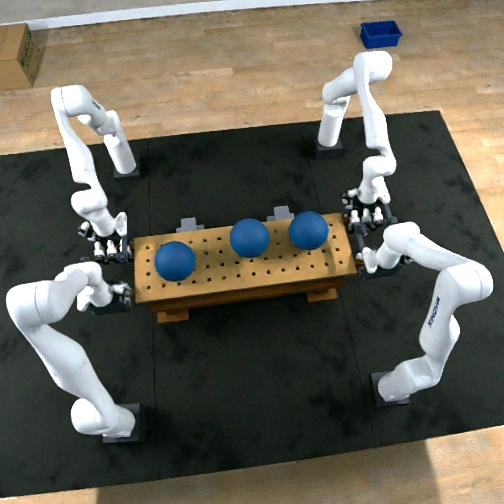

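Scene clock: 422.87 s.
Joint torques (N m): arm1=[3.03 -11.56 1.02 2.41 -0.23 3.41 -0.45] | arm2=[-0.18 -14.02 -0.03 -2.67 0.3 2.84 -0.13] | arm3=[2.74 -22.68 3.45 -2.96 0.4 3.3 -0.32] | arm4=[1.24 -24.41 -1.18 -3.71 -0.18 4.02 -0.98]
Flange force (N): arm1=[8.1 15.0 5.5] | arm2=[-0.5 15.1 9.8] | arm3=[4.5 14.6 6.4] | arm4=[0.6 17.4 8.7]
move: arm1 done; arm2 done; arm3 done; arm4 done
Joint velocities: within noise
arm1.joint_positions: joint1_rad=-0.117 joint2_rad=+0.373 joint3_rad=+0.000 joint4_rad=+2.222 joint5_rad=+0.000 joint6_rad=+0.547 joint7_rad=-0.067 hand_index_mcp=-0.420 hand_index_abd=-0.007 hand_index_pip=-0.773 hand_index_dip=+0.021 hand_middle_mcp=-0.423 hand_middle_abd=-0.004 hand_middle_pip=-0.785 hand_middle_dip=+0.033 hand_ring_mcp=-0.427 hand_ring_abd=+0.000 hand_ring_pip=-0.792 hand_ring_dip=+0.057 hand_thumb_cmc=+0.948 hand_thumb_axl=+0.677 hand_thumb_mcp=+0.947 hand_thumb_ipl=+0.899 hand_current_limit=+0.700 hand_speed=-0.600
arm1.joint_status: all done
arm1.hand_state: blocked,goal,blocked,blocked,blocked,goal,blocked,blocked,blocked,goal,blocked,blocked,goal,goal,goal,goal
arm1.index_mcp_current_ma: 71
arm1.index_abd_current_ma: -2
arm1.index_pip_current_ma: 310
arm1.index_dip_current_ma: 14
arm1.middle_mcp_current_ma: 63
arm1.middle_abd_current_ma: -1
arm1.middle_pip_current_ma: 259
arm1.middle_dip_current_ma: 31
arm1.ring_mcp_current_ma: 54
arm1.ring_abd_current_ma: 0
arm1.ring_pip_current_ma: 233
arm1.ring_dip_current_ma: 80
arm1.thumb_cmc_current_ma: 0
arm1.thumb_axl_current_ma: 0
arm1.thumb_mcp_current_ma: -1
arm1.thumb_ipl_current_ma: 0
arm1.hand_goal_index_mcp: -0.470
arm1.hand_goal_index_abd: 0.000
arm1.hand_goal_index_pip: -0.900
arm1.hand_goal_index_dip: 0.000
arm1.hand_goal_middle_mcp: -0.470
arm1.hand_goal_middle_abd: 0.000
arm1.hand_goal_middle_pip: -0.900
arm1.hand_goal_middle_dip: 0.000
arm1.hand_goal_ring_mcp: -0.470
arm1.hand_goal_ring_abd: 0.000
arm1.hand_goal_ring_pip: -0.900
arm1.hand_goal_ring_dip: 0.000
arm1.hand_goal_thumb_cmc: 0.950
arm1.hand_goal_thumb_axl: 0.678
arm1.hand_goal_thumb_mcp: 0.950
arm1.hand_goal_thumb_ipl: 0.900
arm1.hand: x=+0.4539 y=+0.1650 z=+0.9197 quat_wxyz=(-0.004, +1.000, +0.000, +0.001) (m; scene frame)
arm2.joint_positions: joint1_rad=-0.141 joint2_rad=+0.228 joint3_rad=+0.000 joint4_rad=+2.068 joint5_rad=+0.000 joint6_rad=+0.846 joint7_rad=-0.095 hand_index_mcp=-0.418 hand_index_abd=+0.006 hand_index_pip=-0.797 hand_index_dip=+0.029 hand_middle_mcp=-0.419 hand_middle_abd=+0.001 hand_middle_pip=-0.786 hand_middle_dip=+0.035 hand_ring_mcp=-0.424 hand_ring_abd=+0.001 hand_ring_pip=-0.779 hand_ring_dip=+0.028 hand_thumb_cmc=+0.948 hand_thumb_axl=+0.677 hand_thumb_mcp=+0.947 hand_thumb_ipl=+0.899 hand_current_limit=+0.700 hand_speed=-0.600
arm2.joint_status: all done
arm2.hand_state: blocked,goal,blocked,blocked,blocked,goal,blocked,blocked,blocked,goal,blocked,blocked,goal,goal,goal,goal
arm2.index_mcp_current_ma: 82
arm2.index_abd_current_ma: 2
arm2.index_pip_current_ma: 230
arm2.index_dip_current_ma: 28
arm2.middle_mcp_current_ma: 78
arm2.middle_abd_current_ma: 0
arm2.middle_pip_current_ma: 269
arm2.middle_dip_current_ma: 38
arm2.ring_mcp_current_ma: 66
arm2.ring_abd_current_ma: 0
arm2.ring_pip_current_ma: 298
arm2.ring_dip_current_ma: 26
arm2.thumb_cmc_current_ma: 0
arm2.thumb_axl_current_ma: 0
arm2.thumb_mcp_current_ma: -1
arm2.thumb_ipl_current_ma: 0
arm2.hand_goal_index_mcp: -0.470
arm2.hand_goal_index_abd: 0.000
arm2.hand_goal_index_pip: -0.900
arm2.hand_goal_index_dip: 0.000
arm2.hand_goal_middle_mcp: -0.470
arm2.hand_goal_middle_abd: 0.000
arm2.hand_goal_middle_pip: -0.900
arm2.hand_goal_middle_dip: 0.000
arm2.hand_goal_ring_mcp: -0.470
arm2.hand_goal_ring_abd: 0.000
arm2.hand_goal_ring_pip: -0.900
arm2.hand_goal_ring_dip: 0.000
arm2.hand_goal_thumb_cmc: 0.950
arm2.hand_goal_thumb_axl: 0.678
arm2.hand_goal_thumb_mcp: 0.950
arm2.hand_goal_thumb_ipl: 0.900
arm2.hand: x=-0.4969 y=+0.1540 z=+0.9176 quat_wxyz=(+0.001, +1.000, +0.000, -0.001) (m; scene frame)
arm3.joint_positions: joint1_rad=-0.057 joint2_rad=+0.740 joint3_rad=+0.000 joint4_rad=+1.411 joint5_rad=+0.000 joint6_rad=+0.991 joint7_rad=-0.045 hand_index_mcp=-0.432 hand_index_abd=-0.008 hand_index_pip=-0.766 hand_index_dip=+0.025 hand_middle_mcp=-0.421 hand_middle_abd=-0.002 hand_middle_pip=-0.786 hand_middle_dip=+0.041 hand_ring_mcp=-0.415 hand_ring_abd=+0.000 hand_ring_pip=-0.800 hand_ring_dip=+0.045 hand_thumb_cmc=+0.948 hand_thumb_axl=+0.677 hand_thumb_mcp=+0.947 hand_thumb_ipl=+0.899 hand_current_limit=+0.700 hand_speed=-0.600
arm3.joint_status: all done
arm3.hand_state: blocked,goal,blocked,blocked,blocked,goal,blocked,blocked,blocked,goal,blocked,blocked,goal,goal,goal,goal
arm3.index_mcp_current_ma: 108
arm3.index_abd_current_ma: -11
arm3.index_pip_current_ma: 410
arm3.index_dip_current_ma: 58
arm3.middle_mcp_current_ma: 148
arm3.middle_abd_current_ma: -2
arm3.middle_pip_current_ma: 318
arm3.middle_dip_current_ma: 110
arm3.ring_mcp_current_ma: 172
arm3.ring_abd_current_ma: 0
arm3.ring_pip_current_ma: 348
arm3.ring_dip_current_ma: 125
arm3.thumb_cmc_current_ma: -3
arm3.thumb_axl_current_ma: -1
arm3.thumb_mcp_current_ma: -5
arm3.thumb_ipl_current_ma: -2
arm3.hand_goal_index_mcp: -0.470
arm3.hand_goal_index_abd: 0.000
arm3.hand_goal_index_pip: -0.880
arm3.hand_goal_index_dip: 0.000
arm3.hand_goal_middle_mcp: -0.470
arm3.hand_goal_middle_abd: 0.000
arm3.hand_goal_middle_pip: -0.880
arm3.hand_goal_middle_dip: 0.000
arm3.hand_goal_ring_mcp: -0.470
arm3.hand_goal_ring_abd: 0.000
arm3.hand_goal_ring_pip: -0.900
arm3.hand_goal_ring_dip: 0.000
arm3.hand_goal_thumb_cmc: 0.950
arm3.hand_goal_thumb_axl: 0.678
arm3.hand_goal_thumb_mcp: 0.950
arm3.hand_goal_thumb_ipl: 0.900
arm3.hand: x=-0.4562 y=+0.0621 z=+0.9152 quat_wxyz=(-0.005, +0.000, +1.000, +0.002) (m; scene frame)
arm4.joint_positions: joint1_rad=-0.050 joint2_rad=+0.705 joint3_rad=+0.000 joint4_rad=+1.312 joint5_rad=+0.000 joint6_rad=+1.125 joint7_rad=-0.062 hand_index_mcp=-0.429 hand_index_abd=+0.007 hand_index_pip=-0.792 hand_index_dip=+0.031 hand_middle_mcp=-0.424 hand_middle_abd=+0.001 hand_middle_pip=-0.784 hand_middle_dip=+0.039 hand_ring_mcp=-0.422 hand_ring_abd=+0.001 hand_ring_pip=-0.781 hand_ring_dip=+0.029 hand_thumb_cmc=+0.948 hand_thumb_axl=+0.677 hand_thumb_mcp=+0.948 hand_thumb_ipl=+0.899 hand_current_limit=+0.700 hand_speed=-0.600
arm4.joint_status: all done
arm4.hand_state: blocked,goal,blocked,blocked,blocked,goal,blocked,blocked,blocked,goal,blocked,blocked,goal,goal,goal,goal
arm4.index_mcp_current_ma: 90
arm4.index_abd_current_ma: 5
arm4.index_pip_current_ma: 327
arm4.index_dip_current_ma: 57
arm4.middle_mcp_current_ma: 107
arm4.middle_abd_current_ma: 1
arm4.middle_pip_current_ma: 361
arm4.middle_dip_current_ma: 77
arm4.ring_mcp_current_ma: 113
arm4.ring_abd_current_ma: 0
arm4.ring_pip_current_ma: 377
arm4.ring_dip_current_ma: 51
arm4.thumb_cmc_current_ma: -1
arm4.thumb_axl_current_ma: 0
arm4.thumb_mcp_current_ma: -2
arm4.thumb_ipl_current_ma: -1
arm4.hand_goal_index_mcp: -0.470
arm4.hand_goal_index_abd: 0.000
arm4.hand_goal_index_pip: -0.900
arm4.hand_goal_index_dip: 0.000
arm4.hand_goal_middle_mcp: -0.470
arm4.hand_goal_middle_abd: 0.000
arm4.hand_goal_middle_pip: -0.900
arm4.hand_goal_middle_dip: 0.000
arm4.hand_goal_ring_mcp: -0.470
arm4.hand_goal_ring_abd: 0.000
arm4.hand_goal_ring_pip: -0.900
arm4.hand_goal_ring_dip: 0.000
arm4.hand_goal_thumb_cmc: 0.950
arm4.hand_goal_thumb_axl: 0.678
arm4.hand_goal_thumb_mcp: 0.950
arm4.hand_goal_thumb_ipl: 0.900
arm4.hand: x=+0.4949 y=+0.0748 z=+0.9160 quat_wxyz=(-0.001, -0.001, +1.000, -0.005) (m; scene frame)
pictures: arm1_cam_wrist, arm2_cam_wrist, arm3_cam_wrist, arm4_cam_wrist, cam_high
Images, in order (width x height): arm1_cam_wrist 672x504, arm2_cam_wrist 672x504, arm3_cam_wrist 672x504, arm4_cam_wrist 672x504, cam_high 504x504.

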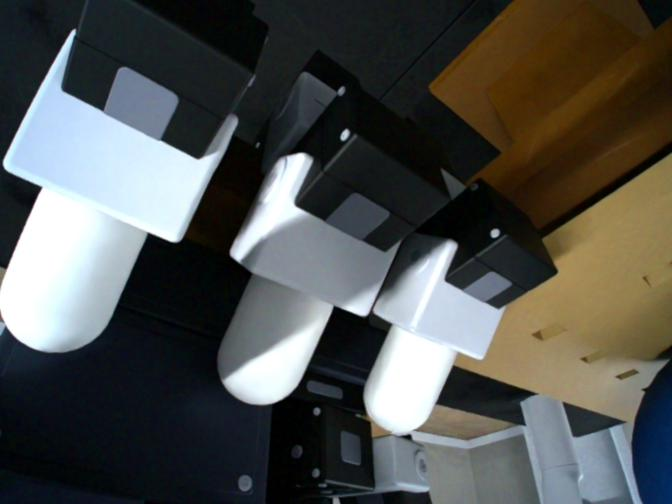

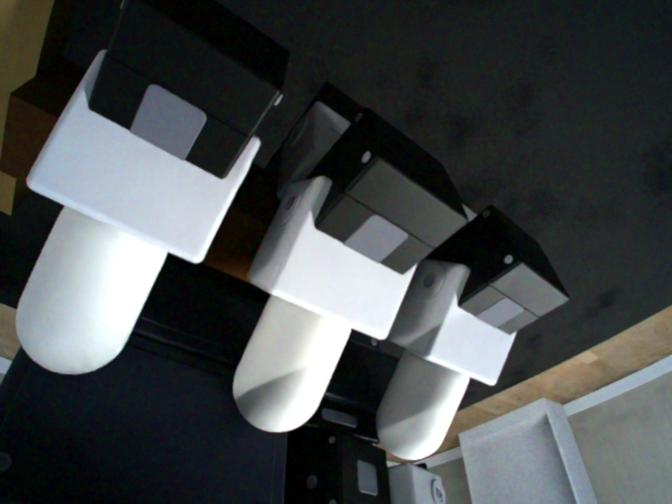

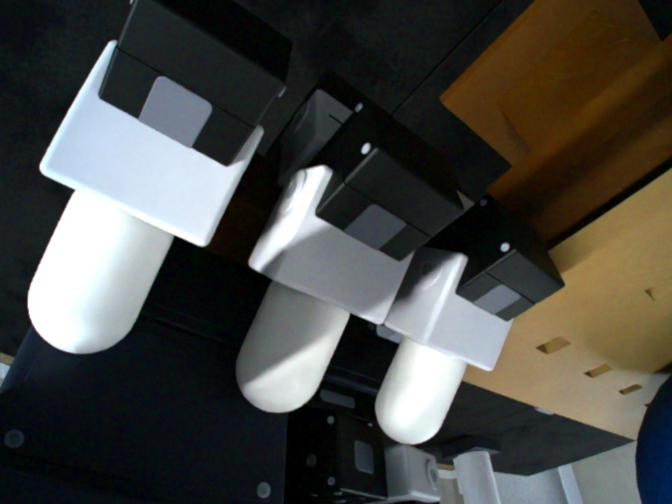

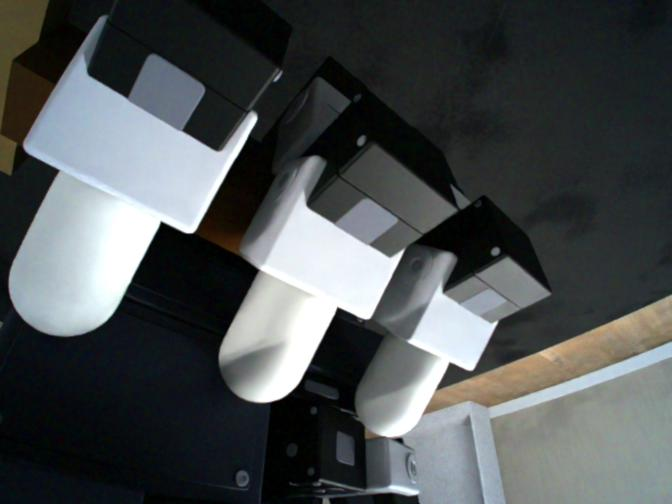

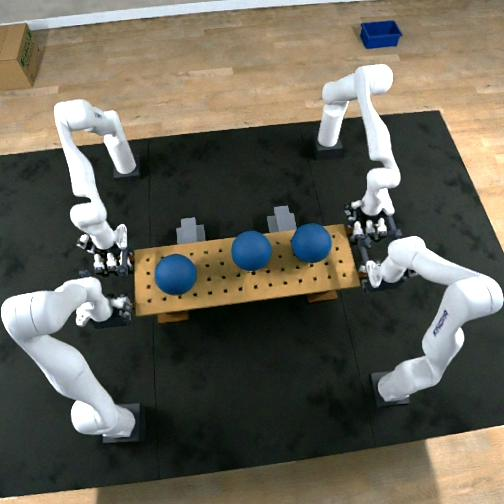

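>>> zoom_image(camera="cam_high", region=[120, 240, 210, 330])

>>> zoom_image(camera="cam_high", region=[290, 215, 380, 305])

Scaled by 5.600 from the camera's 504x504 image, which has a finer 720x720 frame.

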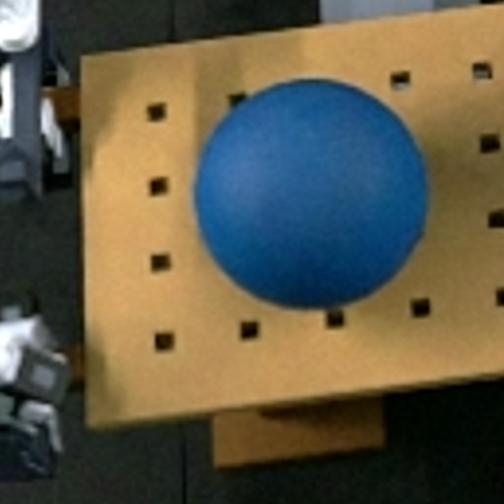

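Scaled by 5.600 from the camera's 504x504 image, which has a finer 720x720 frame.

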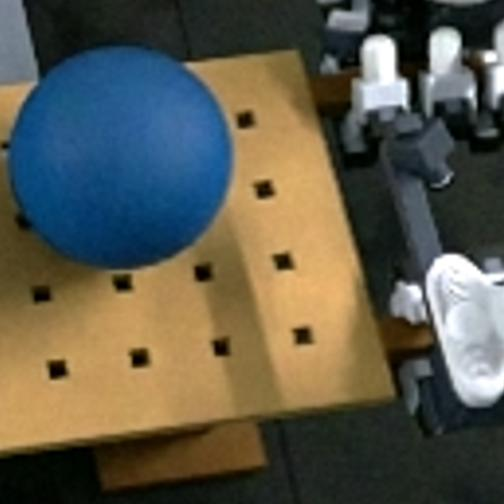

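>>> move(arm1={"joints":{"joint1_rad":-0.1197,"joint2_rad":0.4088,"joint4_rad":2.2810,"joint6_rad":0.4518,"joint7_rad":-0.0701},"min_time_s":2}, arm2={"joints":{"joint1_rad":-0.1450,"joint2_rad":0.2416,"joint4_rad":2.1376,"joint6_rad":0.7624,"joint7_rad":-0.0983},"min_time_s":2}, arm3={"joints":{"joint1_rad":-0.0551,"joint2_rad":0.7924,"joint4_rad":1.3773,"joint6_rad":0.9719,"joint7_rad":-0.0438},"min_time_s":2}, arm4={"joints":{"joint1_rad":-0.0491,"joint2_rad":0.7543,"joint4_rad":1.2833,"joint6_rad":1.1040,"joint7_rad":-0.0604},"min_time_s":2}, cameras=["all"])

Scene clock: 454.33 s.
Joint torques (N m): arm1=[2.84 -11.18 1.03 3.82 -0.21 3.57 -0.4] | arm2=[-0.31 -13.24 -0.11 -1.42 0.27 2.91 -0.16] | arm3=[2.88 -23.42 3.65 -2.89 0.38 3.35 -0.24] | arm4=[0.81 -24.4 -1.6 -3.02 -0.34 4.17 -0.93]
Flange force (N): arm1=[8.3 15.8 5.9] | arm2=[-1.0 15.7 9.3] | arm3=[4.8 14.6 7.0] | arm4=[0.0 18.3 8.0]
move: arm1 done; arm2 done; arm3 done; arm4 done
Joint velocities: within noise
arm1.joint_positions: joint1_rad=-0.120 joint2_rad=+0.409 joint3_rad=+0.000 joint4_rad=+2.281 joint5_rad=+0.000 joint6_rad=+0.452 joint7_rad=-0.070 hand_index_mcp=-0.419 hand_index_abd=-0.007 hand_index_pip=-0.773 hand_index_dip=+0.021 hand_middle_mcp=-0.423 hand_middle_abd=-0.004 hand_middle_pip=-0.785 hand_middle_dip=+0.032 hand_ring_mcp=-0.427 hand_ring_abd=+0.000 hand_ring_pip=-0.792 hand_ring_dip=+0.057 hand_thumb_cmc=+0.948 hand_thumb_axl=+0.677 hand_thumb_mcp=+0.947 hand_thumb_ipl=+0.899 hand_current_limit=+0.700 hand_speed=-0.600
arm1.joint_status: all done
arm1.hand_state: blocked,goal,blocked,blocked,blocked,goal,blocked,blocked,blocked,goal,blocked,blocked,goal,goal,goal,goal
arm1.index_mcp_current_ma: 73
arm1.index_abd_current_ma: -2
arm1.index_pip_current_ma: 310
arm1.index_dip_current_ma: 14
arm1.middle_mcp_current_ma: 64
arm1.middle_abd_current_ma: -1
arm1.middle_pip_current_ma: 259
arm1.middle_dip_current_ma: 30
arm1.ring_mcp_current_ma: 54
arm1.ring_abd_current_ma: 0
arm1.ring_pip_current_ma: 233
arm1.ring_dip_current_ma: 80
arm1.thumb_cmc_current_ma: 0
arm1.thumb_axl_current_ma: 0
arm1.thumb_mcp_current_ma: -1
arm1.thumb_ipl_current_ma: 0
arm1.hand_goal_index_mcp: -0.470
arm1.hand_goal_index_abd: 0.000
arm1.hand_goal_index_pip: -0.900
arm1.hand_goal_index_dip: 0.000
arm1.hand_goal_middle_mcp: -0.470
arm1.hand_goal_middle_abd: 0.000
arm1.hand_goal_middle_pip: -0.900
arm1.hand_goal_middle_dip: 0.000
arm1.hand_goal_ring_mcp: -0.470
arm1.hand_goal_ring_abd: 0.000
arm1.hand_goal_ring_pip: -0.900
arm1.hand_goal_ring_dip: 0.000
arm1.hand_goal_thumb_cmc: 0.950
arm1.hand_goal_thumb_axl: 0.678
arm1.hand_goal_thumb_mcp: 0.950
arm1.hand_goal_thumb_ipl: 0.900
arm1.hand: x=+0.4539 y=+0.1775 z=+0.8997 quat_wxyz=(-0.004, +1.000, +0.000, +0.001) (m; scene frame)
arm2.joint_positions: joint1_rad=-0.145 joint2_rad=+0.242 joint3_rad=+0.000 joint4_rad=+2.138 joint5_rad=+0.000 joint6_rad=+0.762 joint7_rad=-0.098 hand_index_mcp=-0.417 hand_index_abd=+0.006 hand_index_pip=-0.797 hand_index_dip=+0.029 hand_middle_mcp=-0.419 hand_middle_abd=+0.001 hand_middle_pip=-0.786 hand_middle_dip=+0.034 hand_ring_mcp=-0.424 hand_ring_abd=+0.001 hand_ring_pip=-0.779 hand_ring_dip=+0.028 hand_thumb_cmc=+0.948 hand_thumb_axl=+0.677 hand_thumb_mcp=+0.947 hand_thumb_ipl=+0.899 hand_current_limit=+0.700 hand_speed=-0.600
arm2.joint_status: all done
arm2.hand_state: blocked,goal,blocked,blocked,blocked,goal,blocked,blocked,blocked,goal,blocked,blocked,goal,goal,goal,goal
arm2.index_mcp_current_ma: 83
arm2.index_abd_current_ma: 2
arm2.index_pip_current_ma: 230
arm2.index_dip_current_ma: 28
arm2.middle_mcp_current_ma: 80
arm2.middle_abd_current_ma: 0
arm2.middle_pip_current_ma: 269
arm2.middle_dip_current_ma: 37
arm2.ring_mcp_current_ma: 67
arm2.ring_abd_current_ma: 0
arm2.ring_pip_current_ma: 298
arm2.ring_dip_current_ma: 26
arm2.thumb_cmc_current_ma: 0
arm2.thumb_axl_current_ma: 0
arm2.thumb_mcp_current_ma: -1
arm2.thumb_ipl_current_ma: 0
arm2.hand_goal_index_mcp: -0.470
arm2.hand_goal_index_abd: 0.000
arm2.hand_goal_index_pip: -0.900
arm2.hand_goal_index_dip: 0.000
arm2.hand_goal_middle_mcp: -0.470
arm2.hand_goal_middle_abd: 0.000
arm2.hand_goal_middle_pip: -0.900
arm2.hand_goal_middle_dip: 0.000
arm2.hand_goal_ring_mcp: -0.470
arm2.hand_goal_ring_abd: 0.000
arm2.hand_goal_ring_pip: -0.900
arm2.hand_goal_ring_dip: 0.000
arm2.hand_goal_thumb_cmc: 0.950
arm2.hand_goal_thumb_axl: 0.678
arm2.hand_goal_thumb_mcp: 0.950
arm2.hand_goal_thumb_ipl: 0.900
arm2.hand: x=-0.4969 y=+0.1664 z=+0.8974 quat_wxyz=(+0.001, +1.000, +0.000, -0.001) (m; scene frame)
arm3.joint_positions: joint1_rad=-0.055 joint2_rad=+0.792 joint3_rad=+0.000 joint4_rad=+1.377 joint5_rad=+0.000 joint6_rad=+0.972 joint7_rad=-0.044 hand_index_mcp=-0.432 hand_index_abd=-0.008 hand_index_pip=-0.766 hand_index_dip=+0.025 hand_middle_mcp=-0.421 hand_middle_abd=-0.002 hand_middle_pip=-0.786 hand_middle_dip=+0.041 hand_ring_mcp=-0.415 hand_ring_abd=+0.000 hand_ring_pip=-0.800 hand_ring_dip=+0.045 hand_thumb_cmc=+0.948 hand_thumb_axl=+0.677 hand_thumb_mcp=+0.947 hand_thumb_ipl=+0.899 hand_current_limit=+0.700 hand_speed=-0.600
arm3.joint_status: all done
arm3.hand_state: blocked,goal,blocked,blocked,blocked,goal,blocked,blocked,blocked,goal,blocked,blocked,goal,goal,goal,goal
arm3.index_mcp_current_ma: 106
arm3.index_abd_current_ma: -11
arm3.index_pip_current_ma: 410
arm3.index_dip_current_ma: 58
arm3.middle_mcp_current_ma: 148
arm3.middle_abd_current_ma: -2
arm3.middle_pip_current_ma: 318
arm3.middle_dip_current_ma: 110
arm3.ring_mcp_current_ma: 172
arm3.ring_abd_current_ma: 0
arm3.ring_pip_current_ma: 348
arm3.ring_dip_current_ma: 125
arm3.thumb_cmc_current_ma: -3
arm3.thumb_axl_current_ma: -1
arm3.thumb_mcp_current_ma: -5
arm3.thumb_ipl_current_ma: -2
arm3.hand_goal_index_mcp: -0.470
arm3.hand_goal_index_abd: 0.000
arm3.hand_goal_index_pip: -0.880
arm3.hand_goal_index_dip: 0.000
arm3.hand_goal_middle_mcp: -0.470
arm3.hand_goal_middle_abd: 0.000
arm3.hand_goal_middle_pip: -0.880
arm3.hand_goal_middle_dip: 0.000
arm3.hand_goal_ring_mcp: -0.470
arm3.hand_goal_ring_abd: 0.000
arm3.hand_goal_ring_pip: -0.900
arm3.hand_goal_ring_dip: 0.000
arm3.hand_goal_thumb_cmc: 0.950
arm3.hand_goal_thumb_axl: 0.678
arm3.hand_goal_thumb_mcp: 0.950
arm3.hand_goal_thumb_ipl: 0.900
arm3.hand: x=-0.4561 y=+0.0747 z=+0.8952 quat_wxyz=(-0.005, +0.000, +1.000, +0.002) (m; scene frame)
arm4.joint_positions: joint1_rad=-0.049 joint2_rad=+0.754 joint3_rad=+0.000 joint4_rad=+1.283 joint5_rad=+0.000 joint6_rad=+1.104 joint7_rad=-0.060 hand_index_mcp=-0.429 hand_index_abd=+0.007 hand_index_pip=-0.792 hand_index_dip=+0.031 hand_middle_mcp=-0.424 hand_middle_abd=+0.001 hand_middle_pip=-0.784 hand_middle_dip=+0.039 hand_ring_mcp=-0.422 hand_ring_abd=+0.001 hand_ring_pip=-0.781 hand_ring_dip=+0.029 hand_thumb_cmc=+0.948 hand_thumb_axl=+0.677 hand_thumb_mcp=+0.948 hand_thumb_ipl=+0.899 hand_current_limit=+0.700 hand_speed=-0.600
arm4.joint_status: all done
arm4.hand_state: blocked,goal,blocked,blocked,blocked,goal,blocked,blocked,blocked,goal,blocked,blocked,goal,goal,goal,goal
arm4.index_mcp_current_ma: 90
arm4.index_abd_current_ma: 5
arm4.index_pip_current_ma: 327
arm4.index_dip_current_ma: 57
arm4.middle_mcp_current_ma: 107
arm4.middle_abd_current_ma: 1
arm4.middle_pip_current_ma: 361
arm4.middle_dip_current_ma: 77
arm4.ring_mcp_current_ma: 113
arm4.ring_abd_current_ma: 0
arm4.ring_pip_current_ma: 377
arm4.ring_dip_current_ma: 51
arm4.thumb_cmc_current_ma: -1
arm4.thumb_axl_current_ma: 0
arm4.thumb_mcp_current_ma: -2
arm4.thumb_ipl_current_ma: -1
arm4.hand_goal_index_mcp: -0.470
arm4.hand_goal_index_abd: 0.000
arm4.hand_goal_index_pip: -0.900
arm4.hand_goal_index_dip: 0.000
arm4.hand_goal_middle_mcp: -0.470
arm4.hand_goal_middle_abd: 0.000
arm4.hand_goal_middle_pip: -0.900
arm4.hand_goal_middle_dip: 0.000
arm4.hand_goal_ring_mcp: -0.470
arm4.hand_goal_ring_abd: 0.000
arm4.hand_goal_ring_pip: -0.900
arm4.hand_goal_ring_dip: 0.000
arm4.hand_goal_thumb_cmc: 0.950
arm4.hand_goal_thumb_axl: 0.678
arm4.hand_goal_thumb_mcp: 0.950
arm4.hand_goal_thumb_ipl: 0.900
arm4.hand: x=+0.4949 y=+0.0873 z=+0.8960 quat_wxyz=(-0.001, -0.001, +1.000, -0.005) (m; scene frame)
pictures: arm1_cam_wrist, arm2_cam_wrist, arm3_cam_wrist, arm4_cam_wrist, cam_high
Images, in order (width x height): arm1_cam_wrist 672x504, arm2_cam_wrist 672x504, arm3_cam_wrist 672x504, arm4_cam_wrist 672x504, cam_high 504x504.

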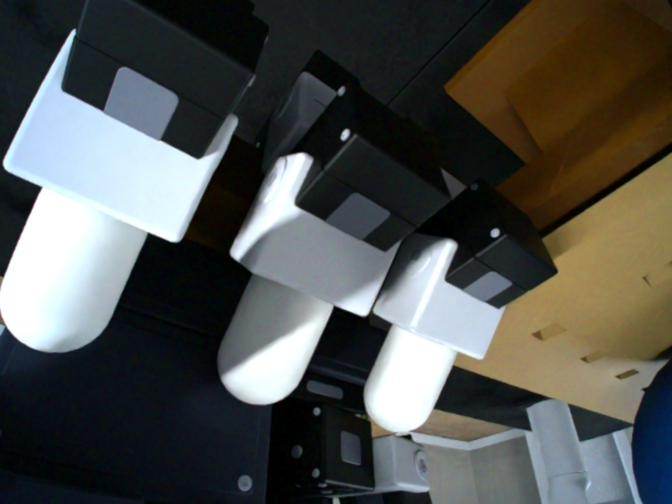

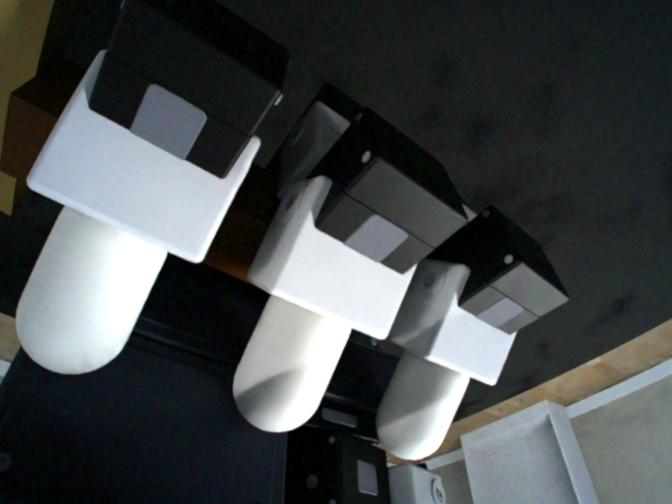

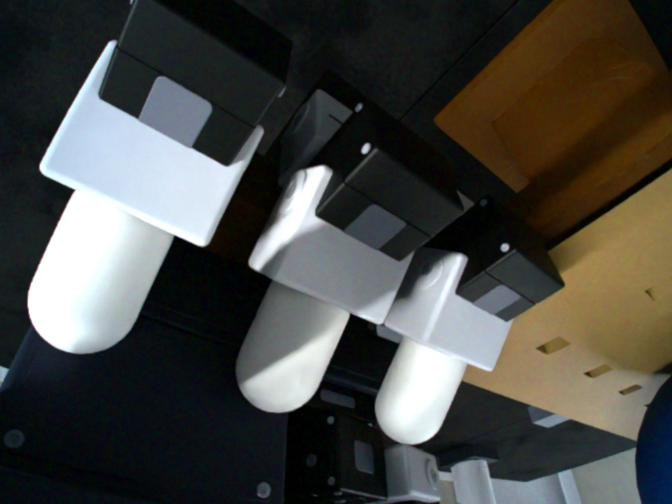

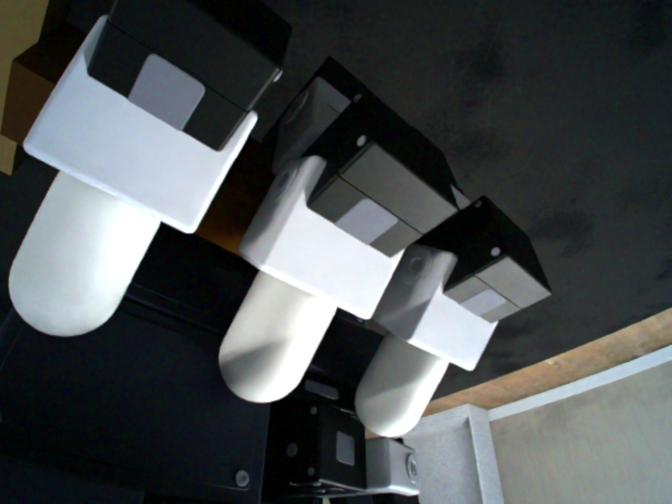

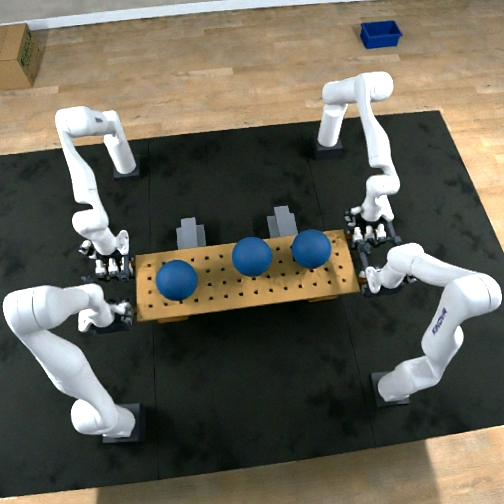

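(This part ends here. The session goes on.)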